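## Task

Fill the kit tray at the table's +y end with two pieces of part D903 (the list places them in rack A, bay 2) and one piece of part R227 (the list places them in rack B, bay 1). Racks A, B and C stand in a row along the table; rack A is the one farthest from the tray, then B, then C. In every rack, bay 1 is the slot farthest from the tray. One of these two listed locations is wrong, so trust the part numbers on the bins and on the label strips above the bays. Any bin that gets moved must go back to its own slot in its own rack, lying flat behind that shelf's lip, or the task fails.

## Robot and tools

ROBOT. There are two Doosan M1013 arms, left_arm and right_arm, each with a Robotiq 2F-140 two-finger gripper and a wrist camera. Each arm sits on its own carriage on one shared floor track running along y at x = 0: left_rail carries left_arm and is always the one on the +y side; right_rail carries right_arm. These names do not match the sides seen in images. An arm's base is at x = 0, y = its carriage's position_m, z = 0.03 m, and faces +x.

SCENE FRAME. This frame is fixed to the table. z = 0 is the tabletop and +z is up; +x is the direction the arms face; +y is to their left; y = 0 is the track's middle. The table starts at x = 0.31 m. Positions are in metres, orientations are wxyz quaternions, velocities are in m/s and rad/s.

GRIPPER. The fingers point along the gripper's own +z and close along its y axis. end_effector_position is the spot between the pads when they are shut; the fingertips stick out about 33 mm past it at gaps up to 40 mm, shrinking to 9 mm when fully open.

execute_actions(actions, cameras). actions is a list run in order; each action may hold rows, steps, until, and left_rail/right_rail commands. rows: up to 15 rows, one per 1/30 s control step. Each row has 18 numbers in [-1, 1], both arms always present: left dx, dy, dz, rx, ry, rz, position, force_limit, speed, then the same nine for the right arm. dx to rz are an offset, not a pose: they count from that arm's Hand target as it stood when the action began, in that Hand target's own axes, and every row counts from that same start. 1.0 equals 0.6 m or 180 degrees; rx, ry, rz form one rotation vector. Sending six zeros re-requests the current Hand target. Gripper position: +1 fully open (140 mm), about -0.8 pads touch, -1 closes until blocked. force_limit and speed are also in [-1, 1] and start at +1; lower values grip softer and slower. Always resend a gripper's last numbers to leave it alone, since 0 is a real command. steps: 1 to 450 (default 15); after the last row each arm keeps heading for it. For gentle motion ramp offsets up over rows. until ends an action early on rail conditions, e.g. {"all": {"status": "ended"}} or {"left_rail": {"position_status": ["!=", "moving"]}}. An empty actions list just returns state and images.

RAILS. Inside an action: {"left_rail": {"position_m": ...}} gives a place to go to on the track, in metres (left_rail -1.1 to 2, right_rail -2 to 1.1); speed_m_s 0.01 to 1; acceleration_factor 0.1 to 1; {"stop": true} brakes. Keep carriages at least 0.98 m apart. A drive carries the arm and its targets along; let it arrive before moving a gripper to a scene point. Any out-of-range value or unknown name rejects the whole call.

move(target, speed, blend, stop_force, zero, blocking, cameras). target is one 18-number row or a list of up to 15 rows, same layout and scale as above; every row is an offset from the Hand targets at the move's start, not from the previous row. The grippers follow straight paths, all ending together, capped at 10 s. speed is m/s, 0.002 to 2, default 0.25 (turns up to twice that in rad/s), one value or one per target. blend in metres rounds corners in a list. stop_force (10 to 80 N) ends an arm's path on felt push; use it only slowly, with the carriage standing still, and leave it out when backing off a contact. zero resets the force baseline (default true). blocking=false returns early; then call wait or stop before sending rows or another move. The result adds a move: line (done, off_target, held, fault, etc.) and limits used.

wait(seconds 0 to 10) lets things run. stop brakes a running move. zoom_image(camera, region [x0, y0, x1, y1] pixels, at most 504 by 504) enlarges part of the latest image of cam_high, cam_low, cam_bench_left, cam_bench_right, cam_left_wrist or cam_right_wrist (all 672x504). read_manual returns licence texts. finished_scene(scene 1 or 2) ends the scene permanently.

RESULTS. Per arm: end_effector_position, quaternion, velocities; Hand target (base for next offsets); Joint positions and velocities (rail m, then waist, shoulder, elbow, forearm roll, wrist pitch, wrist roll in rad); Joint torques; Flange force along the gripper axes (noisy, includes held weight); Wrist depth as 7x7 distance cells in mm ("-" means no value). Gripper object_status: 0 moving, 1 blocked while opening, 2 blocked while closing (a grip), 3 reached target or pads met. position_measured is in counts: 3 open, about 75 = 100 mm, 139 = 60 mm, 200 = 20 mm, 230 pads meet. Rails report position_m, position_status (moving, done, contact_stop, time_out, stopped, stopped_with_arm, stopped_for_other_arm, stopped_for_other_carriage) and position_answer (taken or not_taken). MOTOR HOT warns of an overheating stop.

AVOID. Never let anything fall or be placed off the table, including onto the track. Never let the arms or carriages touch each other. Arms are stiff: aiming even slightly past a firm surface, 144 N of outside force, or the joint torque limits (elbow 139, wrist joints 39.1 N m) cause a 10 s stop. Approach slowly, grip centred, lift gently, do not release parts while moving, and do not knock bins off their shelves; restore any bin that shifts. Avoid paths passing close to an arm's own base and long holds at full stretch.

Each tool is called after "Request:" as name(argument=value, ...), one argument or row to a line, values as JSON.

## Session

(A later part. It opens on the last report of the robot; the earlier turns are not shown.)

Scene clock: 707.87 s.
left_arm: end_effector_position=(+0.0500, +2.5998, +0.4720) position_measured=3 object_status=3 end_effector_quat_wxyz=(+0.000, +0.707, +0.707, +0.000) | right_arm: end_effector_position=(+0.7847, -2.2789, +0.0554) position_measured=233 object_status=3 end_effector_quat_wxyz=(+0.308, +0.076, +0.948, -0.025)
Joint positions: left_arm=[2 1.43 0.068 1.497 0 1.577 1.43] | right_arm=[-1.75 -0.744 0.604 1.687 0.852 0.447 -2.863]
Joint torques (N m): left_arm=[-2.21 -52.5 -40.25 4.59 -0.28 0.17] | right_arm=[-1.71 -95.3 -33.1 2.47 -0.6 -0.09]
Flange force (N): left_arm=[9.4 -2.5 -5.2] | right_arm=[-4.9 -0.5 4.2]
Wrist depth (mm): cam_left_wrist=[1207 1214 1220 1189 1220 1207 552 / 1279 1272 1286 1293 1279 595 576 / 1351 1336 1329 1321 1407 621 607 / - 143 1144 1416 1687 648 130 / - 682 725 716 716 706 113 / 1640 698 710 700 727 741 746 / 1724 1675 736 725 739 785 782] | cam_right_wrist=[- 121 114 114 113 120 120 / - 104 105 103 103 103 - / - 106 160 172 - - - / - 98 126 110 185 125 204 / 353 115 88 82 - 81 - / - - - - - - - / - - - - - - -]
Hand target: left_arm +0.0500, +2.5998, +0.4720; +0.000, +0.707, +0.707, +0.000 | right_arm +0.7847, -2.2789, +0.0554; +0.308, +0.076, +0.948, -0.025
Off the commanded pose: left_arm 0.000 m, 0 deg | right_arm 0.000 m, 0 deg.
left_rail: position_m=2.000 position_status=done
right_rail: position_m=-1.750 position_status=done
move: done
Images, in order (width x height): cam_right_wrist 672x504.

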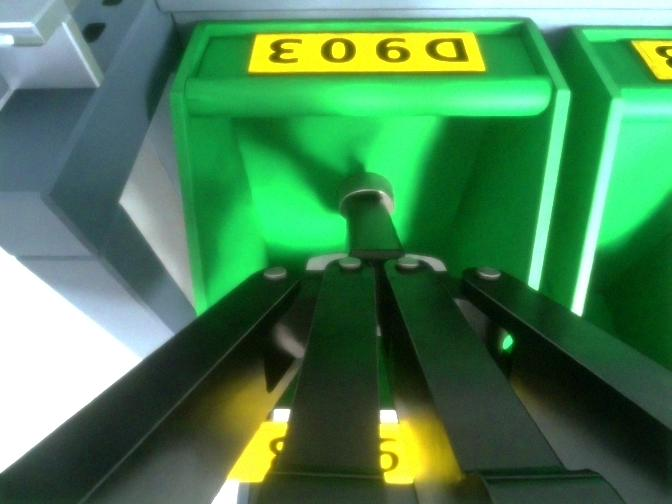

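Request:
move(
  target=[0,0,0,0,0,0,1,1,1,0.0098,0,0.0135,0,0,0,-1,-1,0],
  speed=0.01,
  stop_force=10,
  cameras=[],
)

Request:
move(
  target=[0,0,0,0,0,0,1,1,1,0.0357,0,-0.0274,0,0,0,-1,-1,0],
  speed=0.02,
  cameras=["cam_right_wrist"],
)

Scene clock: 717.37 s.
left_arm: end_effector_position=(+0.0500, +2.5998, +0.4720) position_measured=3 object_status=3 end_effector_quat_wxyz=(+0.000, +0.707, +0.707, +0.000) | right_arm: end_effector_position=(+0.7848, -2.2790, +0.0549) position_measured=233 object_status=3 end_effector_quat_wxyz=(+0.309, +0.076, +0.948, -0.025)
Joint positions: left_arm=[2 1.43 0.068 1.497 0 1.577 1.43] | right_arm=[-1.75 -0.744 0.605 1.687 0.854 0.446 -2.866]
Joint torques (N m): left_arm=[-2.07 -52.82 -40.25 4.56 -0.37 0.17] | right_arm=[-1.56 -78.97 -25.51 1.33 -0.59 -0.25]
Flange force (N): left_arm=[10.1 -2.1 -5.3] | right_arm=[-12.2 1.3 -13.9]
Wrist depth (mm): cam_left_wrist=[1201 1232 1201 1232 1214 1189 556 / 1279 1279 1245 1286 1258 596 576 / 1375 1279 1375 1351 1344 624 610 / 119 142 1172 1433 1399 687 130 / 106 133 - 723 719 698 113 / 1652 1565 708 708 721 755 736 / 1749 1749 739 725 758 806 -] | cam_right_wrist=[- 121 - 113 113 118 119 / - - 105 104 104 103 104 / - 106 140 166 164 126 164 / - 98 126 109 167 126 205 / 355 114 88 82 - 81 236 / - - - - - - - / - - - - - - -]
Hand target: left_arm +0.0500, +2.5998, +0.4720; +0.000, +0.707, +0.707, +0.000 | right_arm +0.7848, -2.2790, +0.0549; +0.309, +0.076, +0.948, -0.025 (not the last commanded pose)
Off the commanded pose: left_arm 0.000 m, 0 deg | right_arm 0.010 m, 0 deg.
left_rail: position_m=2.000 position_status=done
right_rail: position_m=-1.750 position_status=done
move: contact (right_arm)
No camera images: "cameras" was empty.

Scene clock: 719.00 s.
left_arm: end_effector_position=(+0.0500, +2.5998, +0.4720) position_measured=3 object_status=3 end_effector_quat_wxyz=(+0.000, +0.707, +0.707, +0.000) | right_arm: end_effector_position=(+0.7581, -2.2747, +0.0556) position_measured=233 object_status=3 end_effector_quat_wxyz=(+0.309, +0.076, +0.948, -0.025)
Joint positions: left_arm=[2 1.43 0.068 1.497 0 1.577 1.43] | right_arm=[-1.75 -0.764 0.576 1.738 0.896 0.443 -2.927]
Joint torques (N m): left_arm=[-1.53 -52.13 -40.22 4.59 -0.3 0.28] | right_arm=[-1.92 -93.56 -33.64 2.36 -0.58 -0.46]
Flange force (N): left_arm=[8.7 -1.2 -5.2] | right_arm=[-4.6 -0.4 4.6]
Wrist depth (mm): cam_left_wrist=[1201 1226 1220 1232 1214 1189 554 / 1272 1265 1279 1279 1286 598 577 / 1351 1359 1344 1359 1351 615 605 / - 143 1279 1416 1433 646 130 / - 143 714 721 702 691 113 / 1640 1468 702 704 710 760 743 / 1736 1816 732 725 739 782 793] | cam_right_wrist=[132 132 127 127 131 130 126 / 150 129 142 136 137 140 139 / - 122 127 127 132 129 132 / - 105 141 109 166 137 - / 357 110 88 82 - 81 - / - - - - - - - / - - - - - - -]
Hand target: left_arm +0.0500, +2.5998, +0.4720; +0.000, +0.707, +0.707, +0.000 | right_arm +0.7581, -2.2747, +0.0556; +0.309, +0.076, +0.948, -0.025
Off the commanded pose: left_arm 0.000 m, 0 deg | right_arm 0.000 m, 0 deg.
left_rail: position_m=2.000 position_status=done
right_rail: position_m=-1.750 position_status=done
move: done
Images, in order (width x height): cam_right_wrist 672x504.

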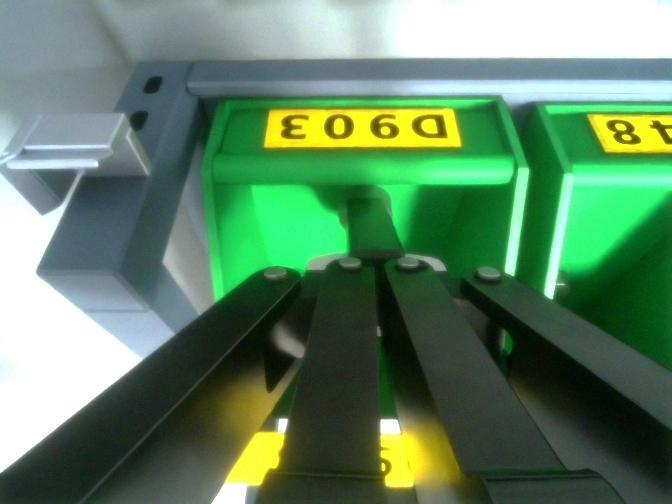

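Request:
move(
  target=[
    [0,0,0,0,0,0,1,1,1,-0.049,0,-0.0674,0,0,0,-1,-1,0],
    [0,0,0,0,0,0,1,1,1,-0.09,0,-0.0894,0.0873,0.1871,0.2685,-0.36,-1,0],
  ],
  speed=[0.08,0.25],
  cameras=["cam_right_wrist"],
)

Request:
zoom_image(
  camera="cam_right_wrist",
  region=[220, 100, 500, 310],
)

Scene clock: 732.07 s.
left_arm: end_effector_position=(+0.0500, +2.5998, +0.4720) position_measured=3 object_status=3 end_effector_quat_wxyz=(+0.000, +0.707, +0.707, +0.000) | right_arm: end_effector_position=(+0.7700, -2.2766, +0.1307) position_measured=174 object_status=0 end_effector_quat_wxyz=(+0.000, +0.494, +0.870, +0.000)
Joint positions: left_arm=[2 1.43 0.068 1.497 0 1.577 1.43] | right_arm=[-1.75 -0.637 0.713 1.201 0 1.227 -1.175]
Joint torques (N m): left_arm=[-1.79 -53.11 -40.27 4.58 -0.3 0.19] | right_arm=[-1.48 -110.45 -38.66 3.8 -0.17 -0.3]
Flange force (N): left_arm=[10.6 -1.7 -5.0] | right_arm=[-5.7 5.4 0.3]
Wrist depth (mm): cam_left_wrist=[1214 1220 1207 1214 1207 1183 554 / 1286 1279 1286 1272 1279 596 544 / 1336 1344 1367 1375 1359 1245 616 / 119 142 1300 1416 1442 682 130 / 105 127 706 706 - 691 113 / 1652 736 702 702 732 708 739 / 1736 1618 732 725 748 796 790] | cam_right_wrist=[234 234 233 232 225 224 - / 248 247 245 239 234 236 - / 264 263 259 - 248 234 156 / 282 282 192 119 126 260 160 / 295 79 82 209 - 94 81 / - - - 211 195 - - / - - - 345 - - -]
Hand target: left_arm +0.0500, +2.5998, +0.4720; +0.000, +0.707, +0.707, +0.000 | right_arm +0.7700, -2.2766, +0.1307; +0.000, +0.494, +0.870, +0.000
Off the commanded pose: left_arm 0.000 m, 0 deg | right_arm 0.000 m, 0 deg.
left_rail: position_m=2.000 position_status=done
right_rail: position_m=-1.750 position_status=done
move: done
Images, in order (width x height): cam_right_wrist 672x504.

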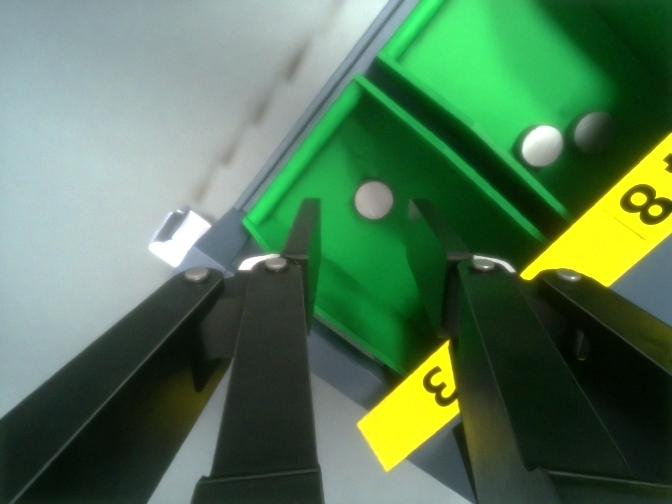

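Scaled by 1.800.

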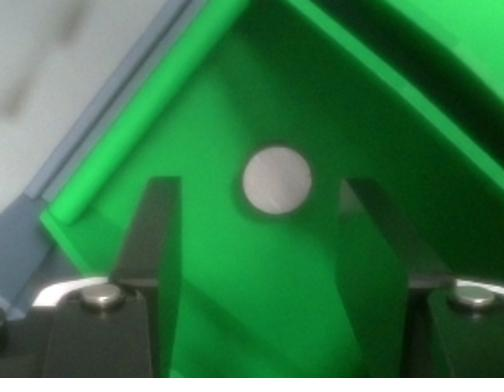

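Request:
execute_actions(
  actions=[
    {"rows":[[0,0,0,0,0,0,1,1,1,0,0,0,0,0,0,-1,-1,0]],"steps":30},
  ],
  cameras=[],
)

Request:
move(
  target=[0,0,0,0,0,0,1,1,1,-0.0117,0.0153,0.119,0,0,0,-1,-1,0],
  speed=0.1,
  cameras=[],
)

Request:
move(
  target=[0,0,0,0,0,0,1,1,1,0,0,0.02,0,0,0,-1,-1,0],
  speed=0.008,
  stop_force=10,
  cameras=[],
)

Request:
move(
  target=[0,0,0,0,0,0,1,1,1,0.017,-0.0205,0,0,0,0,-1,-1,0],
  speed=0.02,
  cameras=[],
)

Request:
move(
  target=[
    [0,0,0,0,0,0,1,1,1,0,0,-0.05,0,0,0,-1,-1,0],
    [0,0,0,0,0,0,1,1,1,0,0,-0.1,0,0,0,-0.44,-1,0],
  ],
  speed=0.1,
  cameras=["cam_right_wrist"],
)

Request:
zoom_image(
  camera="cam_right_wrist",
  region=[220, 100, 500, 310],
)

Scene clock: 756.63 s.
left_arm: end_effector_position=(+0.0500, +2.5998, +0.4720) position_measured=3 object_status=3 end_effector_quat_wxyz=(+0.000, +0.707, +0.707, +0.000) | right_arm: end_effector_position=(+0.7700, -2.2766, +0.1307) position_measured=233 object_status=3 end_effector_quat_wxyz=(+0.000, +0.494, +0.870, +0.000)
Joint positions: left_arm=[2 1.43 0.068 1.497 0 1.577 1.43] | right_arm=[-1.75 -0.637 0.713 1.201 0 1.227 -1.175]
Joint torques (N m): left_arm=[-2.31 -52.44 -40.42 4.54 -0.26 0.17] | right_arm=[-1.47 -110.2 -38.59 3.87 -0.11 -0.28]
Flange force (N): left_arm=[8.7 -2.8 -5.0] | right_arm=[-5.6 5.0 0.7]
Wrist depth (mm): cam_left_wrist=[1195 1201 1214 1207 1220 1189 552 / 1279 1272 1321 1272 1300 595 579 / 1336 1351 1344 1359 1344 626 608 / 119 143 1391 1442 1459 646 130 / 106 133 - 641 734 693 113 / - - 706 708 670 777 736 / 1724 780 734 725 772 788 785] | cam_right_wrist=[234 234 234 230 222 212 - / 249 248 246 237 - 234 230 / 264 265 258 225 - 247 156 / 281 281 227 109 - 167 158 / 302 292 88 81 - 81 180 / - - - - - - - / - - - - - - -]
Hand target: left_arm +0.0500, +2.5998, +0.4720; +0.000, +0.707, +0.707, +0.000 | right_arm +0.7700, -2.2766, +0.1307; +0.000, +0.494, +0.870, +0.000
Off the commanded pose: left_arm 0.000 m, 0 deg | right_arm 0.000 m, 0 deg.
left_rail: position_m=2.000 position_status=done
right_rail: position_m=-1.750 position_status=done
No camera images: "cameras" was empty.

Scene clock: 757.70 s.
left_arm: end_effector_position=(+0.0500, +2.5998, +0.4720) position_measured=3 object_status=3 end_effector_quat_wxyz=(+0.000, +0.707, +0.707, +0.000) | right_arm: end_effector_position=(+0.7815, -2.2780, +0.0594) position_measured=233 object_status=3 end_effector_quat_wxyz=(+0.000, +0.494, +0.870, +0.000)
Joint positions: left_arm=[2 1.43 0.068 1.497 0 1.577 1.43] | right_arm=[-1.75 -0.631 0.776 1.225 0 1.14 -1.169]
Joint torques (N m): left_arm=[-2.16 -52.87 -40.55 4.56 -0.38 0.26] | right_arm=[-1.66 -113.51 -37.45 3.65 -0.17 -0.3]
Flange force (N): left_arm=[9.5 -2.4 -4.8] | right_arm=[-4.1 4.5 -0.1]
Wrist depth (mm): cam_left_wrist=[1220 1226 1207 1214 1195 1214 554 / 1265 1265 1279 1272 1272 596 579 / 1336 1344 1367 1351 1300 626 610 / - 975 1367 1433 1101 639 130 / - - - - 730 700 113 / 1640 743 702 708 689 734 741 / 1762 1711 734 725 758 762 788] | cam_right_wrist=[171 171 171 166 159 160 160 / 184 181 178 167 155 167 167 / 193 192 152 - - 112 178 / 199 201 159 109 - - 184 / 125 129 88 82 - 81 - / - - - - - - - / - - - - - - -]
Hand target: left_arm +0.0500, +2.5998, +0.4720; +0.000, +0.707, +0.707, +0.000 | right_arm +0.7816, -2.2780, +0.0593; +0.000, +0.494, +0.870, +0.000
Off the commanded pose: left_arm 0.000 m, 0 deg | right_arm 0.000 m, 0 deg.
left_rail: position_m=2.000 position_status=done
right_rail: position_m=-1.750 position_status=done
move: done
No camera images: "cameras" was empty.

Scene clock: 758.93 s.
left_arm: end_effector_position=(+0.0500, +2.5998, +0.4720) position_measured=3 object_status=3 end_effector_quat_wxyz=(+0.000, +0.707, +0.707, +0.000) | right_arm: end_effector_position=(+0.7816, -2.2780, +0.0546) position_measured=233 object_status=3 end_effector_quat_wxyz=(+0.001, +0.494, +0.870, +0.000)
Joint positions: left_arm=[2 1.43 0.068 1.497 0 1.577 1.43] | right_arm=[-1.75 -0.631 0.779 1.228 0 1.133 -1.169]
Joint torques (N m): left_arm=[-1.95 -52.79 -40.44 4.62 -0.33 0.15] | right_arm=[-2.1 -94.3 -28.54 3.83 -1.65 -0.27]
Flange force (N): left_arm=[9.3 -2.2 -5.0] | right_arm=[-2.0 3.8 -20.2]
Wrist depth (mm): cam_left_wrist=[1214 1207 1201 1220 1214 568 554 / 1272 1239 1286 1279 1300 587 579 / 1336 1344 1351 1367 1367 619 611 / - 1321 1286 1433 1391 633 130 / - - - - - 706 113 / - 708 704 710 710 739 750 / 1687 1736 736 721 762 780 780] | cam_right_wrist=[167 167 166 149 137 156 155 / 179 176 174 165 - 162 160 / 188 188 148 178 172 - 166 / - 183 155 109 - - 165 / 119 130 88 82 - 81 - / - - - - - - - / - - - - - - -]
Hand target: left_arm +0.0500, +2.5998, +0.4720; +0.000, +0.707, +0.707, +0.000 | right_arm +0.7816, -2.2780, +0.0546; +0.001, +0.494, +0.870, +0.000 (not the last commanded pose)
Off the commanded pose: left_arm 0.000 m, 0 deg | right_arm 0.007 m, 0 deg.
left_rail: position_m=2.000 position_status=done
right_rail: position_m=-1.750 position_status=done
move: contact (right_arm)
No camera images: "cameras" was empty.

Scene clock: 760.03 s.
left_arm: end_effector_position=(+0.0500, +2.5998, +0.4720) position_measured=3 object_status=3 end_effector_quat_wxyz=(+0.000, +0.707, +0.707, +0.000) | right_arm: end_effector_position=(+0.7659, -2.2756, +0.0546) position_measured=233 object_status=3 end_effector_quat_wxyz=(+0.001, +0.494, +0.870, +0.000)
Joint positions: left_arm=[2 1.43 0.068 1.497 0 1.577 1.43] | right_arm=[-1.75 -0.639 0.757 1.269 0 1.114 -1.177]
Joint torques (N m): left_arm=[-2.31 -52.48 -40.44 4.61 -0.36 0.15] | right_arm=[-3.09 -93.36 -25.84 3.06 1.14 -0.24]
Flange force (N): left_arm=[10.1 -2.5 -4.5] | right_arm=[-5.4 7.0 -18.0]
Wrist depth (mm): cam_left_wrist=[1220 1214 1214 1201 1232 1214 554 / 1272 1265 1272 1279 1272 598 576 / 1344 1344 1359 1359 1351 621 608 / 119 133 1433 1407 1344 643 130 / - 639 683 693 - 693 113 / 1555 712 706 702 708 741 746 / 1788 823 727 727 767 785 788] | cam_right_wrist=[167 167 166 164 156 157 - / 179 176 176 139 127 163 164 / 188 188 185 176 178 - 163 / 201 197 172 109 183 - 145 / 140 137 88 82 - 81 - / - - - - - - - / - - - - - - -]
Hand target: left_arm +0.0500, +2.5998, +0.4720; +0.000, +0.707, +0.707, +0.000 | right_arm +0.7658, -2.2756, +0.0546; +0.001, +0.494, +0.870, +0.000
Off the commanded pose: left_arm 0.000 m, 0 deg | right_arm 0.000 m, 0 deg.
left_rail: position_m=2.000 position_status=done
right_rail: position_m=-1.750 position_status=done
move: done
No camera images: "cameras" was empty.

Scene clock: 761.97 s.
left_arm: end_effector_position=(+0.0500, +2.5998, +0.4720) position_measured=3 object_status=3 end_effector_quat_wxyz=(+0.000, +0.707, +0.707, +0.000) | right_arm: end_effector_position=(+0.7658, -2.2755, +0.1146) position_measured=185 object_status=0 end_effector_quat_wxyz=(+0.001, +0.494, +0.870, +0.000)
Joint positions: left_arm=[2 1.43 0.068 1.497 0 1.577 1.43] | right_arm=[-1.75 -0.639 0.716 1.227 0 1.198 -1.177]
Joint torques (N m): left_arm=[-2.14 -52.83 -40.47 4.62 -0.3 0.17] | right_arm=[-1.83 -109.95 -38.24 3.83 -0.16 -0.34]
Flange force (N): left_arm=[9.9 -2.3 -4.7] | right_arm=[-5.1 5.3 0.4]
Wrist depth (mm): cam_left_wrist=[1232 1201 1226 1201 1279 1195 552 / 1272 1286 1149 1265 1286 593 573 / 1344 1344 1336 1344 1359 621 607 / 119 133 1391 1424 1391 648 130 / 106 125 - 691 714 693 113 / 1663 1545 706 704 719 743 748 / 1736 790 727 721 770 788 790] | cam_right_wrist=[220 219 218 217 204 - 193 / 233 232 232 225 224 222 219 / 249 247 243 233 - 224 225 / 264 259 198 114 119 - 147 / 276 72 82 87 - 94 81 / - - - 200 - - - / - - - 320 - - -]
Hand target: left_arm +0.0500, +2.5998, +0.4720; +0.000, +0.707, +0.707, +0.000 | right_arm +0.7658, -2.2755, +0.1146; +0.001, +0.494, +0.870, +0.000
Off the commanded pose: left_arm 0.000 m, 0 deg | right_arm 0.000 m, 0 deg.
left_rail: position_m=2.000 position_status=done
right_rail: position_m=-1.750 position_status=done
move: done
Images, in order (width x height): cam_right_wrist 672x504.

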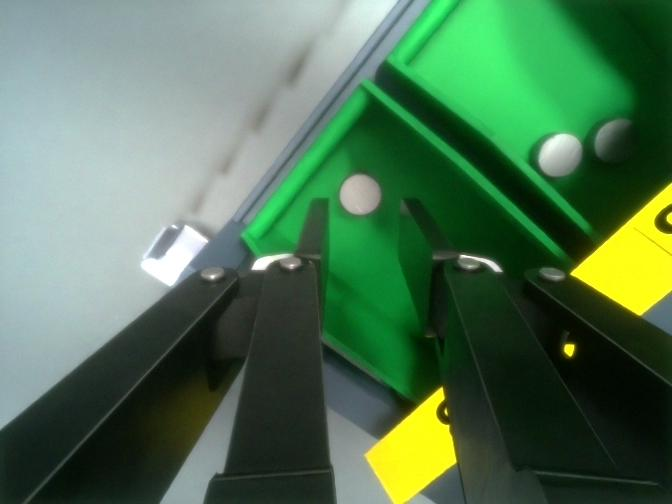

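Scaled by 1.800.

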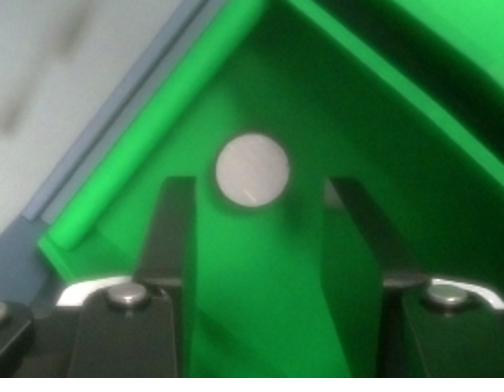

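Request:
move(
  target=[
    [0,0,0,0,0,0,1,1,1,-0.0083,0.0015,0.03,0,0,0,-0.42,-1,0],
    [0,0,0,0,0,0,1,1,1,-0.0083,0.0015,0.1077,0,0,0,-0.42,-1,0],
  ],
  speed=0.04,
  stop_force=10,
  cameras=["cam_right_wrist"],
)

Request:
execute_actions(
  actions=[
    {"rows":[[0,0,0,0,0,0,1,1,1,0,0,0,0,0,0,-1,0,-1]],"steps":60},
  ],
  cameras=[],
)

Request:
move(
  target=[0,0,0,0,0,0,1,1,1,0,0,-0.22,0,0,0,-1,0,-1],
  speed=0.1,
  cameras=["cam_right_wrist"],
)

Scene clock: 771.90 s.
left_arm: end_effector_position=(+0.0500, +2.5998, +0.4720) position_measured=3 object_status=3 end_effector_quat_wxyz=(+0.000, +0.707, +0.707, +0.000) | right_arm: end_effector_position=(+0.7691, -2.2794, +0.0500) position_measured=182 object_status=3 end_effector_quat_wxyz=(+0.001, +0.494, +0.870, +0.000)
Joint positions: left_arm=[2 1.43 0.068 1.497 0 1.577 1.43] | right_arm=[-1.75 -0.64 0.768 1.258 0 1.114 -1.178]
Joint torques (N m): left_arm=[-2.12 -53 -40.31 4.6 -0.38 0.27] | right_arm=[-1.77 -112.21 -36.8 3.75 -0.16 -0.28]
Flange force (N): left_arm=[10.5 -1.8 -5.1] | right_arm=[-4.7 5.1 0.7]
Wrist depth (mm): cam_left_wrist=[1226 1214 1226 1245 1101 1195 553 / 1265 1265 1286 1286 1300 758 576 / 1359 1351 1359 1344 1344 619 607 / - 894 1459 1424 1416 643 130 / - 672 - - 732 685 113 / 1652 704 704 704 678 736 739 / 1775 1802 739 727 767 767 775] | cam_right_wrist=[164 163 163 159 149 150 151 / 174 172 171 134 161 127 159 / 183 183 179 140 - 107 156 / 193 192 103 133 134 179 - / - - 82 81 - 94 81 / - - - 153 - - - / - - - 136 - - -]
Hand target: left_arm +0.0500, +2.5998, +0.4720; +0.000, +0.707, +0.707, +0.000 | right_arm +0.7692, -2.2794, +0.0500; +0.001, +0.494, +0.870, +0.000
Off the commanded pose: left_arm 0.000 m, 0 deg | right_arm 0.000 m, 0 deg.
left_rail: position_m=2.000 position_status=done
right_rail: position_m=-1.750 position_status=done
move: done
Images, in order (width x height): cam_right_wrist 672x504.

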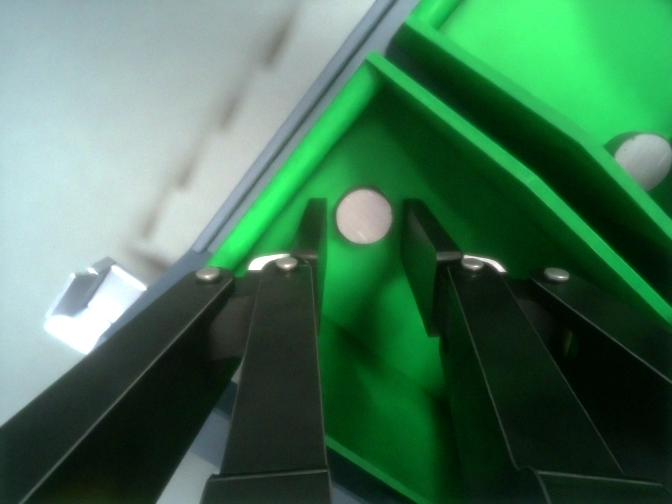

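Scene clock: 774.10 s.
left_arm: end_effector_position=(+0.0500, +2.5998, +0.4720) position_measured=3 object_status=3 end_effector_quat_wxyz=(+0.000, +0.707, +0.707, +0.000) | right_arm: end_effector_position=(+0.7692, -2.2794, +0.0500) position_measured=197 object_status=2 end_effector_quat_wxyz=(+0.001, +0.494, +0.870, +0.000)
Joint positions: left_arm=[2 1.43 0.068 1.497 0 1.577 1.43] | right_arm=[-1.75 -0.64 0.768 1.258 0 1.114 -1.178]
Joint torques (N m): left_arm=[-2.04 -53.16 -40.56 4.62 -0.3 0.24] | right_arm=[-1.06 -102.14 -32.22 3.92 -1.08 -0.22]
Flange force (N): left_arm=[9.8 -2.1 -4.7] | right_arm=[-4.3 3.3 -9.7]
Wrist depth (mm): cam_left_wrist=[1207 1195 1226 1207 1226 1183 547 / 1272 1272 1258 1272 1258 598 562 / 1344 1351 1359 1359 1359 623 610 / 119 142 1160 1450 1545 645 130 / - 133 714 - 712 698 113 / 1652 714 704 702 723 - 741 / 1699 796 732 725 743 782 775] | cam_right_wrist=[165 163 161 158 150 151 151 / 175 174 173 133 145 113 162 / 183 182 180 163 - 131 155 / 193 192 104 140 110 104 133 / - - 82 81 - 87 87 / - - 75 - - - - / - - - 137 - - -]
Hand target: left_arm +0.0500, +2.5998, +0.4720; +0.000, +0.707, +0.707, +0.000 | right_arm +0.7692, -2.2794, +0.0500; +0.001, +0.494, +0.870, +0.000
Off the commanded pose: left_arm 0.000 m, 0 deg | right_arm 0.000 m, 0 deg.
left_rail: position_m=2.000 position_status=done
right_rail: position_m=-1.750 position_status=done
No camera images: "cameras" was empty.

Scene clock: 775.80 s.
left_arm: end_effector_position=(+0.0500, +2.5998, +0.4720) position_measured=3 object_status=3 end_effector_quat_wxyz=(+0.000, +0.707, +0.707, +0.000) | right_arm: end_effector_position=(+0.7690, -2.2793, +0.1819) position_measured=197 object_status=2 end_effector_quat_wxyz=(+0.001, +0.494, +0.870, +0.000)
Joint positions: left_arm=[2 1.43 0.068 1.497 0 1.577 1.43] | right_arm=[-1.75 -0.64 0.687 1.15 0 1.303 -1.178]
Joint torques (N m): left_arm=[-2.07 -52.42 -40.73 4.59 -0.38 0.16] | right_arm=[-1.63 -109.1 -40.22 3.93 -0.41 -0.18]
Flange force (N): left_arm=[8.6 -2.6 -4.4] | right_arm=[-4.6 3.8 0.2]
Wrist depth (mm): cam_left_wrist=[1207 1201 1189 1207 1214 1201 551 / 1265 1279 1279 1272 1272 596 576 / 1252 1351 1367 1336 1375 613 615 / 111 142 1424 1416 1459 639 130 / 105 134 - 714 704 719 113 / 1663 758 704 704 706 741 736 / 1711 1816 732 725 758 780 785] | cam_right_wrist=[279 278 279 276 - - 225 / 296 295 295 276 285 275 192 / 317 313 304 296 - 210 202 / 337 334 240 139 110 214 221 / 354 72 82 255 - 87 229 / - - 75 375 - - - / - - - - - - -]
Hand target: left_arm +0.0500, +2.5998, +0.4720; +0.000, +0.707, +0.707, +0.000 | right_arm +0.7690, -2.2793, +0.1820; +0.001, +0.494, +0.870, +0.000
Off the commanded pose: left_arm 0.000 m, 0 deg | right_arm 0.000 m, 0 deg.
left_rail: position_m=2.000 position_status=done
right_rail: position_m=-1.750 position_status=done
move: done
Images, in order (width x height): cam_right_wrist 672x504.

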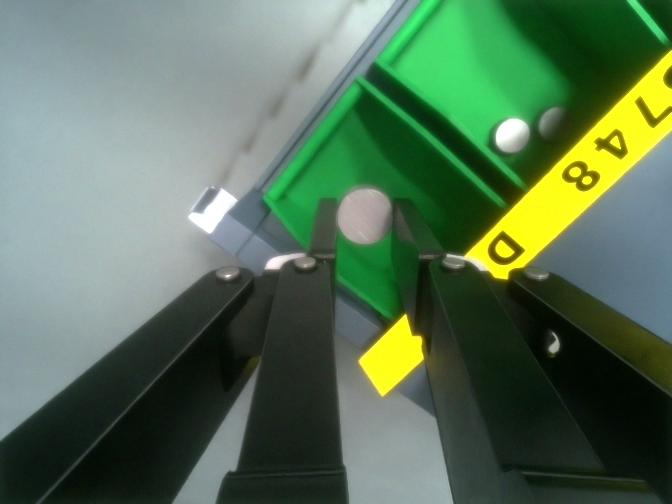

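Request:
move(
  target=[0,0,0,0,0,0,1,1,1,0.53,-0.008,-0.383,0,0,0,-1,0,-1],
  speed=0.3,
  cameras=[],
)

Request:
execute_actions(
  actions=[
    {"right_rail":{"position_m":1.02,"acceleration_factor":0.7},"steps":450,"until":{"right_rail":{"position_status":["!=","moving"]}}},
  ],
  cameras=[],
)

Request:
move(
  target=[0,0,0,0,0,0,1,1,1,0.968,0.621,0,0,0,0.2,-1,0,-1],
  speed=0.35,
  cameras=[],
)

Request:
move(
  target=[0,0,0,0,0,0,1,1,1,0.827,-0.087,0.317,-0.0272,0.1091,0.154,-1,0,-1],
  speed=0.35,
  cameras=["cam_right_wrist"],
)

Scene clock: 791.07 s.
left_arm: end_effector_position=(+0.0500, +2.5998, +0.4720) position_measured=3 object_status=3 end_effector_quat_wxyz=(+0.000, +0.707, +0.707, +0.000) | right_arm: end_effector_position=(+0.6016, -2.0086, +0.4114) position_measured=197 object_status=2 end_effector_quat_wxyz=(+0.000, +0.494, +0.870, +0.000)
Joint positions: left_arm=[2 1.43 0.068 1.497 0 1.577 1.43] | right_arm=[-1.75 -0.459 0.157 1.505 0 1.479 -0.997]
Joint torques (N m): left_arm=[-2.14 -52.49 -40.34 4.59 -0.31 0.19] | right_arm=[-1.65 -58.9 -41.25 4.29 -0.1 -0.4]
Flange force (N): left_arm=[9.5 -2.2 -5.0] | right_arm=[-0.7 4.0 -0.9]
Wrist depth (mm): cam_left_wrist=[1214 1220 1226 1207 1226 725 553 / 1265 1272 1279 1279 1359 683 576 / 1351 1359 1351 1344 1351 621 652 / - 1336 1391 1433 1416 645 130 / - - 689 743 - 702 113 / 1640 695 702 704 714 734 743 / 1736 1724 730 725 755 788 788] | cam_right_wrist=[- 489 480 478 485 470 471 / - 514 509 492 513 511 499 / 556 540 545 536 535 536 - / 1289 575 557 142 110 475 536 / 613 - 82 81 - 87 585 / - - 75 - - - - / - - - - - - -]
Hand target: left_arm +0.0500, +2.5998, +0.4720; +0.000, +0.707, +0.707, +0.000 | right_arm +0.6016, -2.0086, +0.4115; +0.001, +0.494, +0.870, +0.000
Off the commanded pose: left_arm 0.000 m, 0 deg | right_arm 0.000 m, 0 deg.
left_rail: position_m=2.000 position_status=done
right_rail: position_m=-1.750 position_status=done
move: done
No camera images: "cameras" was empty.

Scene clock: 796.33 s.
left_arm: end_effector_position=(+0.0500, +2.5998, +0.4720) position_measured=3 object_status=3 end_effector_quat_wxyz=(+0.000, +0.707, +0.707, +0.000) | right_arm: end_effector_position=(+0.6016, +0.7613, +0.4115) position_measured=197 object_status=2 end_effector_quat_wxyz=(+0.001, +0.494, +0.870, +0.000)
Joint positions: left_arm=[2 1.43 0.068 1.497 0 1.577 1.43] | right_arm=[1.02 -0.459 0.157 1.505 0 1.479 -0.997]
Joint torques (N m): left_arm=[-2.11 -52.61 -40.38 4.66 -0.34 0.15] | right_arm=[-1.33 -60.02 -41.32 4.12 -0.18 -0.27]
Flange force (N): left_arm=[9.7 -2.1 -4.9] | right_arm=[-1.6 4.9 -1.1]
Wrist depth (mm): cam_left_wrist=[1214 1207 1220 1226 1226 560 556 / 1258 1286 1286 1279 1272 596 582 / 1344 1329 1344 1359 1367 624 615 / 119 142 1391 1407 1416 638 130 / 106 141 - 682 - 687 113 / 1629 741 698 710 710 741 - / 1749 1640 734 725 767 793 796] | cam_right_wrist=[502 - 507 480 475 472 471 / 530 517 509 508 508 501 503 / 555 539 540 531 531 544 535 / 591 572 569 140 136 563 570 / - - 82 87 - 87 81 / - - 75 - - - - / - - - - - - -]
Hand target: left_arm +0.0500, +2.5998, +0.4720; +0.000, +0.707, +0.707, +0.000 | right_arm +0.6016, +0.7613, +0.4115; +0.001, +0.494, +0.870, +0.000
Tool commands: left_gripper/position=+1.0 left_gripper/force_limit=+1.0 left_gripper/speed=+1.0 right_gripper/position=-1.0 right_gripper/force_limit=+0.0 right_gripper/speed=-1.0
Off the commanded pose: left_arm 0.000 m, 0 deg | right_arm 0.000 m, 0 deg.
left_rail: position_m=2.000 position_status=done
right_rail: position_m=1.020 position_status=done
No camera images: "cameras" was empty.

Scene clock: 798.90 s.
left_arm: end_effector_position=(+0.0500, +2.5998, +0.4720) position_measured=3 object_status=3 end_effector_quat_wxyz=(+0.000, +0.707, +0.707, +0.000) | right_arm: end_effector_position=(+0.6236, +1.4510, +0.4112) position_measured=197 object_status=2 end_effector_quat_wxyz=(+0.000, +0.738, +0.675, +0.000)
Joint positions: left_arm=[2 1.43 0.068 1.497 0 1.577 1.43] | right_arm=[1.02 0.56 0.326 1.291 -0.001 1.524 0.649]
Joint torques (N m): left_arm=[-1.85 -52.68 -40.27 4.6 -0.31 0.15] | right_arm=[-1.99 -77.32 -41.97 4.13 -0.32 -0.2]
Flange force (N): left_arm=[9.4 -2.0 -5.3] | right_arm=[5.2 1.3 -0.4]
Wrist depth (mm): cam_left_wrist=[1226 1155 1220 1207 1214 1189 554 / 1245 1286 1286 1258 1286 592 577 / 1351 1359 1351 1344 1359 615 610 / 119 143 1391 1424 1416 631 130 / 105 702 - - - 693 113 / 1640 714 702 706 710 732 746 / 1736 1699 730 725 750 785 780] | cam_right_wrist=[- 479 479 476 476 471 467 / - 498 509 502 490 509 384 / 563 562 536 536 530 514 363 / - 581 560 139 135 464 463 / - - 82 82 - 87 81 / - - 75 - - - - / - - - - - - -]
Hand target: left_arm +0.0500, +2.5998, +0.4720; +0.000, +0.707, +0.707, +0.000 | right_arm +0.6236, +1.4510, +0.4112; +0.000, +0.738, +0.675, +0.000
Off the commanded pose: left_arm 0.000 m, 0 deg | right_arm 0.000 m, 0 deg.
left_rail: position_m=2.000 position_status=done
right_rail: position_m=1.020 position_status=done
move: done
No camera images: "cameras" was empty.

Scene clock: 801.03 s.
left_arm: end_effector_position=(+0.0500, +2.5998, +0.4720) position_measured=3 object_status=3 end_effector_quat_wxyz=(+0.000, +0.707, +0.707, +0.000) | right_arm: end_effector_position=(+0.6163, +1.9498, +0.2208) position_measured=197 object_status=2 end_effector_quat_wxyz=(-0.082, +0.866, +0.469, +0.153)
Joint positions: left_arm=[2 1.43 0.068 1.497 0 1.577 1.43] | right_arm=[1.02 0.951 0.806 0.905 0.015 1.08 1.524]
Joint torques (N m): left_arm=[-1.84 -52.37 -40.37 4.63 -0.27 0.2] | right_arm=[-1.71 -120.51 -43.07 4.07 -1.32 -0.35]
Flange force (N): left_arm=[9.1 -1.9 -4.9] | right_arm=[4.8 -1.7 2.1]
Wrist depth (mm): cam_left_wrist=[1226 1201 1220 1214 1226 1189 554 / 1286 1265 1265 1265 1286 599 573 / 1307 1424 1391 1336 1367 623 613 / 1344 804 1375 1433 1367 636 130 / 106 143 739 - 706 695 113 / 1652 725 700 700 734 734 748 / 1749 741 739 721 758 790 775] | cam_right_wrist=[356 360 351 - 349 353 354 / 355 357 - 353 - 353 352 / 361 362 354 - - 349 351 / - 361 358 137 110 356 351 / 362 - 82 87 - 87 355 / - - 75 360 - - - / - - - - - - -]
Hand target: left_arm +0.0500, +2.5998, +0.4720; +0.000, +0.707, +0.707, +0.000 | right_arm +0.6163, +1.9498, +0.2208; -0.082, +0.866, +0.469, +0.153
Off the commanded pose: left_arm 0.000 m, 0 deg | right_arm 0.000 m, 0 deg.
left_rail: position_m=2.000 position_status=done
right_rail: position_m=1.020 position_status=done
move: done
Images, in order (width x height): cam_right_wrist 672x504.

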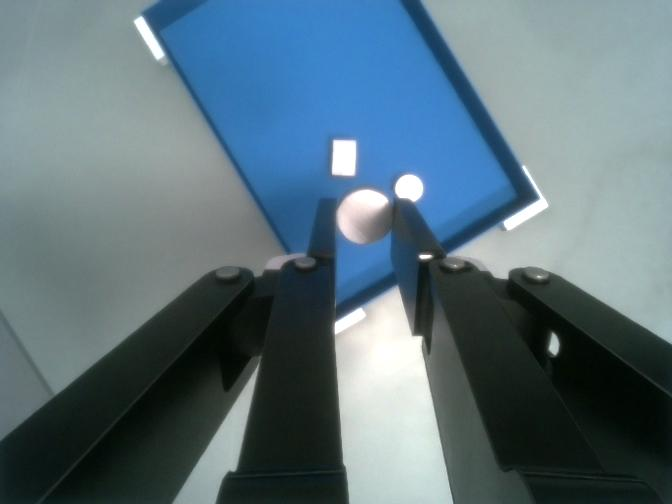

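Request:
move(
  target=[0,0,0,0,0,0,1,1,1,-0.088,0,0.243,0,0,0,-1,0,-1],
  speed=0.2,
  cameras=[],
)

Request:
move(
  target=[0,0,0,0,0,0,1,1,1,-0.0184,0,0.0505,0,0,0,-1,0,-1],
  speed=0.015,
  stop_force=10,
  cameras=["cam_right_wrist"],
)

Request:
execute_actions(
  actions=[
    {"rows":[[0,0,0,0,0,0,1,1,1,0,0,0,0,0,0,-0.4,0,-1]],"steps":40},
  ],
  cameras=[],
)

Request:
move(
  target=[0,0,0,0,0,0,1,1,1,0.092,0,-0.25,0,0,0,-0.4,0,-1],
  speed=0.2,
  cameras=["cam_right_wrist","cam_bench_left"],
)

Scene clock: 809.63 s.
left_arm: end_effector_position=(+0.0500, +2.5998, +0.4720) position_measured=3 object_status=3 end_effector_quat_wxyz=(+0.000, +0.707, +0.707, +0.000) | right_arm: end_effector_position=(+0.6166, +1.9500, +0.0658) position_measured=197 object_status=2 end_effector_quat_wxyz=(-0.082, +0.866, +0.469, +0.153)
Joint positions: left_arm=[2 1.43 0.068 1.497 0 1.577 1.43] | right_arm=[1.02 0.95 0.882 1.051 0.018 0.858 1.52]
Joint torques (N m): left_arm=[-1.81 -52.66 -40.23 4.62 -0.37 0.16] | right_arm=[-1.68 -123.81 -39.75 3.81 -1.42 -0.22]
Flange force (N): left_arm=[10.1 -1.5 -5.2] | right_arm=[7.6 -2.1 3.8]
Wrist depth (mm): cam_left_wrist=[1201 1220 1144 1220 1207 1195 556 / 1272 1265 1265 1293 1272 601 576 / 1351 1359 1344 1351 1433 624 613 / 1399 154 1399 1433 1477 645 130 / 106 125 - 712 710 727 113 / 1663 755 700 710 698 723 746 / 1736 812 730 725 770 793 796] | cam_right_wrist=[205 - - - - - 189 / 207 206 - 187 - - 189 / 207 206 - - - - 190 / 207 207 193 137 110 190 203 / - 72 82 82 - 87 203 / - - 75 206 - - - / - - - 207 - - -]
Hand target: left_arm +0.0500, +2.5998, +0.4720; +0.000, +0.707, +0.707, +0.000 | right_arm +0.6166, +1.9500, +0.0657; -0.082, +0.866, +0.469, +0.153
Off the commanded pose: left_arm 0.000 m, 0 deg | right_arm 0.000 m, 0 deg.
left_rail: position_m=2.000 position_status=done
right_rail: position_m=1.020 position_status=done
move: done
No camera images: "cameras" was empty.

Scene clock: 812.00 s.
left_arm: end_effector_position=(+0.0500, +2.5998, +0.4720) position_measured=3 object_status=3 end_effector_quat_wxyz=(+0.000, +0.707, +0.707, +0.000) | right_arm: end_effector_position=(+0.6167, +1.9500, +0.0396) position_measured=197 object_status=2 end_effector_quat_wxyz=(-0.082, +0.866, +0.469, +0.153)
Joint positions: left_arm=[2 1.43 0.068 1.497 0 1.577 1.43] | right_arm=[1.02 0.95 0.9 1.067 0.018 0.825 1.519]
Joint torques (N m): left_arm=[-1.98 -52.82 -40.55 4.68 -0.28 0.17] | right_arm=[-2.54 -96.84 -27.43 3.66 -1.08 -0.27]
Flange force (N): left_arm=[9.4 -2.2 -4.6] | right_arm=[8.4 -2.8 -22.8]
Wrist depth (mm): cam_left_wrist=[1214 1214 1214 1252 1207 1220 552 / 1265 1265 1286 1265 1279 589 580 / 1344 1344 1416 1344 1351 624 611 / 119 154 1391 1424 1496 645 130 / 105 678 676 716 706 700 113 / 1618 683 706 710 682 730 746 / 1749 1830 734 725 732 782 788] | cam_right_wrist=[180 - - 162 - - 164 / 179 173 - 159 175 - - / 181 180 - - - - - / 181 181 148 138 111 156 177 / 181 82 82 81 - 87 177 / - - 75 - - - - / - - - 180 - - -]
Hand target: left_arm +0.0500, +2.5998, +0.4720; +0.000, +0.707, +0.707, +0.000 | right_arm +0.6167, +1.9500, +0.0396; -0.082, +0.866, +0.469, +0.153 (not the last commanded pose)
Off the commanded pose: left_arm 0.000 m, 0 deg | right_arm 0.006 m, 0 deg.
left_rail: position_m=2.000 position_status=done
right_rail: position_m=1.020 position_status=done
move: contact (right_arm)
Images, in order (width x height): cam_right_wrist 672x504.

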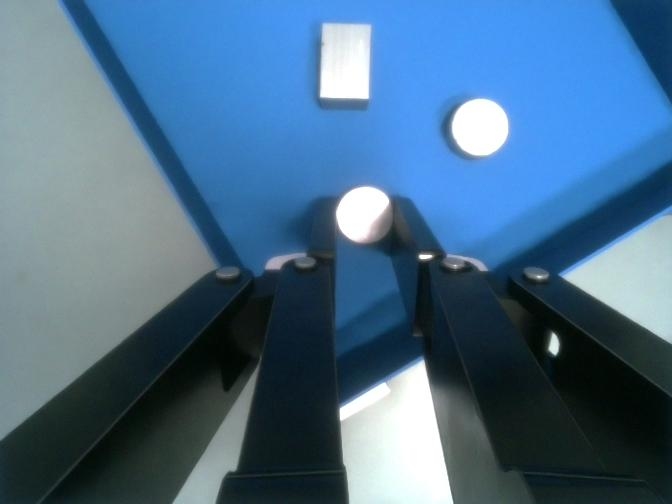

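Scene clock: 813.53 s.
left_arm: end_effector_position=(+0.0500, +2.5998, +0.4720) position_measured=3 object_status=3 end_effector_quat_wxyz=(+0.000, +0.707, +0.707, +0.000) | right_arm: end_effector_position=(+0.6167, +1.9500, +0.0395) position_measured=179 object_status=3 end_effector_quat_wxyz=(-0.082, +0.866, +0.469, +0.153)
Joint positions: left_arm=[2 1.43 0.068 1.497 0 1.577 1.43] | right_arm=[1.02 0.95 0.9 1.067 0.018 0.825 1.519]
Joint torques (N m): left_arm=[-1.89 -52.79 -40.23 4.58 -0.36 0.13] | right_arm=[-0.97 -121.63 -37.77 3.9 -1.2 -0.33]
Flange force (N): left_arm=[9.3 -2.4 -5.6] | right_arm=[8.1 -1.3 1.4]
Wrist depth (mm): cam_left_wrist=[1207 1220 1195 1207 1220 1195 556 / 1207 1272 1272 1293 1279 598 576 / 1375 1351 1359 1252 1344 624 608 / 119 143 1416 1416 - 680 130 / 106 693 641 730 698 695 113 / 1687 762 706 710 668 736 734 / 1724 1687 732 721 736 772 782] | cam_right_wrist=[180 - 175 176 - - 161 / 180 169 - 161 - - - / 180 179 - - 176 - 174 / 180 181 148 152 119 - 176 / 181 72 82 - - 93 87 / - - - 162 180 - - / - - - 180 - - -]
Hand target: left_arm +0.0500, +2.5998, +0.4720; +0.000, +0.707, +0.707, +0.000 | right_arm +0.6167, +1.9501, +0.0396; -0.082, +0.866, +0.469, +0.153
Off the commanded pose: left_arm 0.000 m, 0 deg | right_arm 0.000 m, 0 deg.
left_rail: position_m=2.000 position_status=done
right_rail: position_m=1.020 position_status=done
No camera images: "cameras" was empty.

Scene clock: 814.80 s.
left_arm: end_effector_position=(+0.0500, +2.5998, +0.4720) position_measured=3 object_status=3 end_effector_quat_wxyz=(+0.000, +0.707, +0.707, +0.000) | right_arm: end_effector_position=(+0.6168, +1.9505, +0.1993) position_measured=179 object_status=3 end_effector_quat_wxyz=(-0.082, +0.866, +0.469, +0.153)
Joint positions: left_arm=[2 1.43 0.068 1.497 0 1.577 1.43] | right_arm=[1.02 0.951 0.815 0.929 0.015 1.048 1.524]
Joint torques (N m): left_arm=[-2.06 -52.96 -40.36 4.57 -0.32 0.19] | right_arm=[-1.37 -120.81 -41.69 4.06 -1.28 -0.24]
Flange force (N): left_arm=[10.3 -1.9 -4.9] | right_arm=[8.8 -1.7 2.8]
Wrist depth (mm): cam_left_wrist=[1220 1252 1201 1183 1226 1201 551 / 1286 1279 1258 1314 1286 598 576 / 1314 1367 1383 1329 1383 613 608 / - 133 1399 1424 1459 646 130 / - 700 - - 700 698 113 / 1663 721 706 704 704 727 746 / - 832 736 723 734 785 790] | cam_right_wrist=[338 337 - - 335 332 325 / 342 338 - - 331 331 332 / 343 337 355 - 332 329 331 / 341 339 337 121 119 333 331 / - - 82 87 - 93 81 / - - - 336 - - - / - - - 339 - - -]
Hand target: left_arm +0.0500, +2.5998, +0.4720; +0.000, +0.707, +0.707, +0.000 | right_arm +0.6168, +1.9505, +0.1994; -0.082, +0.866, +0.469, +0.153
Off the commanded pose: left_arm 0.000 m, 0 deg | right_arm 0.000 m, 0 deg.
left_rail: position_m=2.000 position_status=done
right_rail: position_m=1.020 position_status=done
move: done
Images, in order (width x height): cam_bench_left 672x504, cam_right_wrist 672x504.

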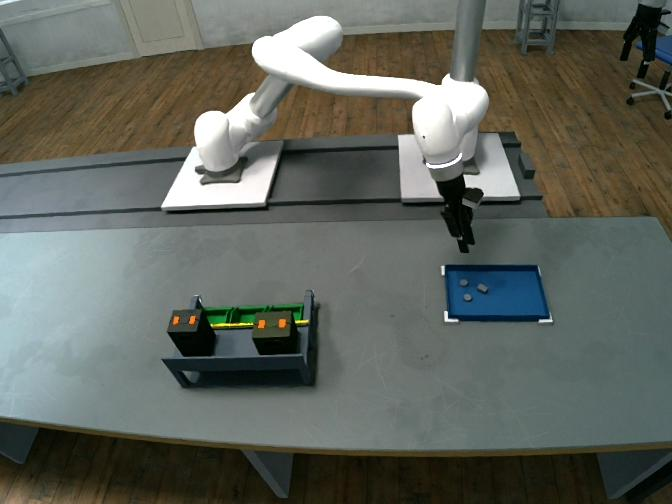

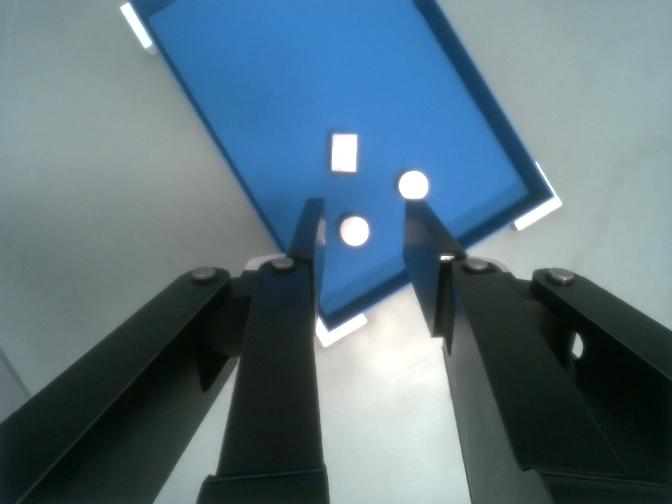

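Request:
execute_actions(
  actions=[],
  cameras=["cam_bench_right","cam_high"],
)

Request:
zoom_image(
  camera="cam_bench_right",
  region=[20, 340, 250, 504],
)

Request:
zoom_image(
  camera="cam_high",
  region=[50, 260, 230, 380],
)

Scene clock: 819.77 s.
left_arm: end_effector_position=(+0.0500, +2.5998, +0.4720) position_measured=3 object_status=3 end_effector_quat_wxyz=(+0.000, +0.707, +0.707, +0.000) | right_arm: end_effector_position=(+0.6168, +1.9505, +0.1994) position_measured=179 object_status=3 end_effector_quat_wxyz=(-0.082, +0.866, +0.469, +0.153)
Joint positions: left_arm=[2 1.43 0.068 1.497 0 1.577 1.43] | right_arm=[1.02 0.951 0.815 0.929 0.015 1.048 1.524]
Joint velocities: within noise
Joint torques (N m): left_arm=[-1.9 -52.57 -40.26 4.63 -0.34 0.19] | right_arm=[-1.6 -120.8 -41.74 4.06 -1.27 -0.28]
Flange force (N): left_arm=[9.3 -2.3 -5.3] | right_arm=[8.5 -2.0 3.1]
Wrist depth (mm): cam_left_wrist=[1201 1214 1220 1201 1207 1195 554 / 1279 1272 1279 1272 1279 589 580 / 1336 1344 1300 1336 1351 621 607 / - 991 1416 1433 1399 650 130 / - - 734 - - 698 113 / 1618 739 706 708 708 739 743 / 1711 1762 734 734 734 793 790] | cam_right_wrist=[339 336 - - 338 334 330 / 339 339 - - - 332 330 / 339 341 334 - - 327 331 / 341 337 339 119 119 335 334 / - - 82 339 - 93 81 / - - - 339 - - - / - - - 340 - - -]
Hand target: left_arm +0.0500, +2.5998, +0.4720; +0.000, +0.707, +0.707, +0.000 | right_arm +0.6168, +1.9505, +0.1994; -0.082, +0.866, +0.469, +0.153
Tool commands: left_gripper/position=+1.0 left_gripper/force_limit=+1.0 left_gripper/speed=+1.0 right_gripper/position=-0.4 right_gripper/force_limit=+0.0 right_gripper/speed=-1.0
Off the commanded pose: left_arm 0.000 m, 0 deg | right_arm 0.000 m, 0 deg.
left_rail: position_m=2.000 position_status=done
right_rail: position_m=1.020 position_status=done
Images, in order (width x height): cam_high 672x504, cam_bench_right 672x504.

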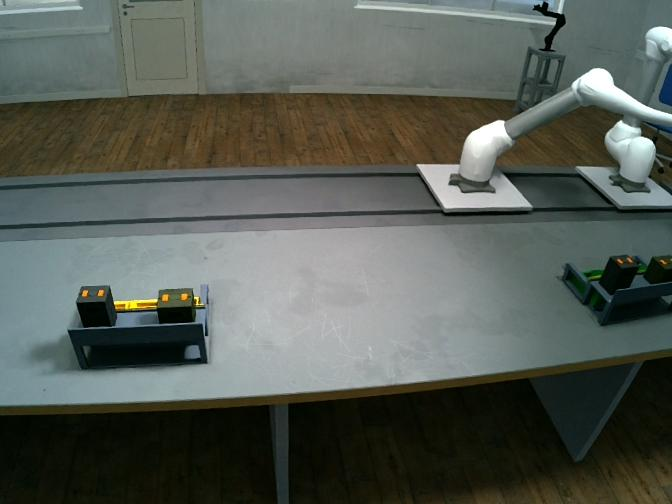

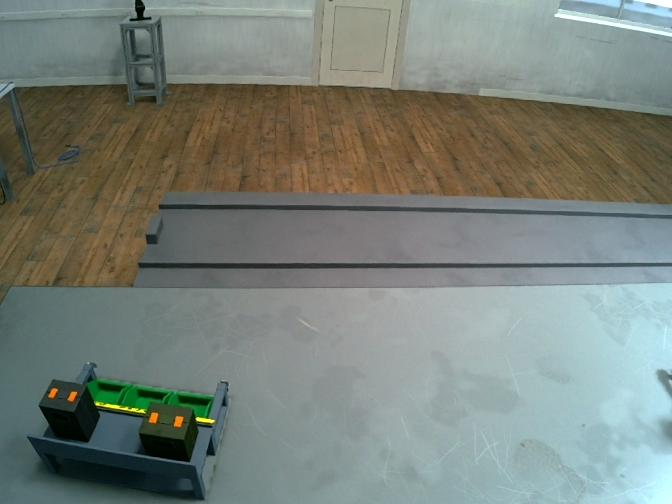

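Scaled by 2.191.

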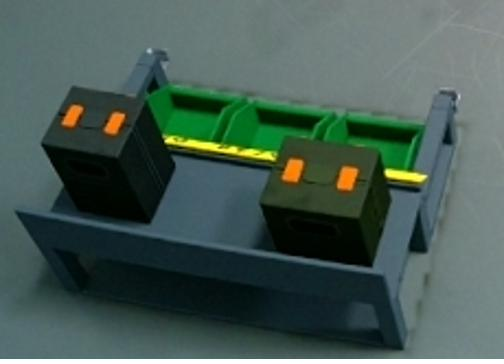

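Scaled by 2.800.

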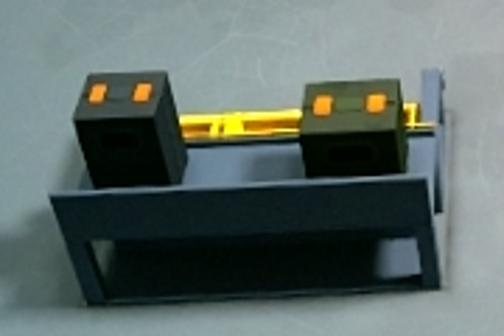

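Request:
finished_scene(
  scene=2,
)

The scene is finished: the task was done.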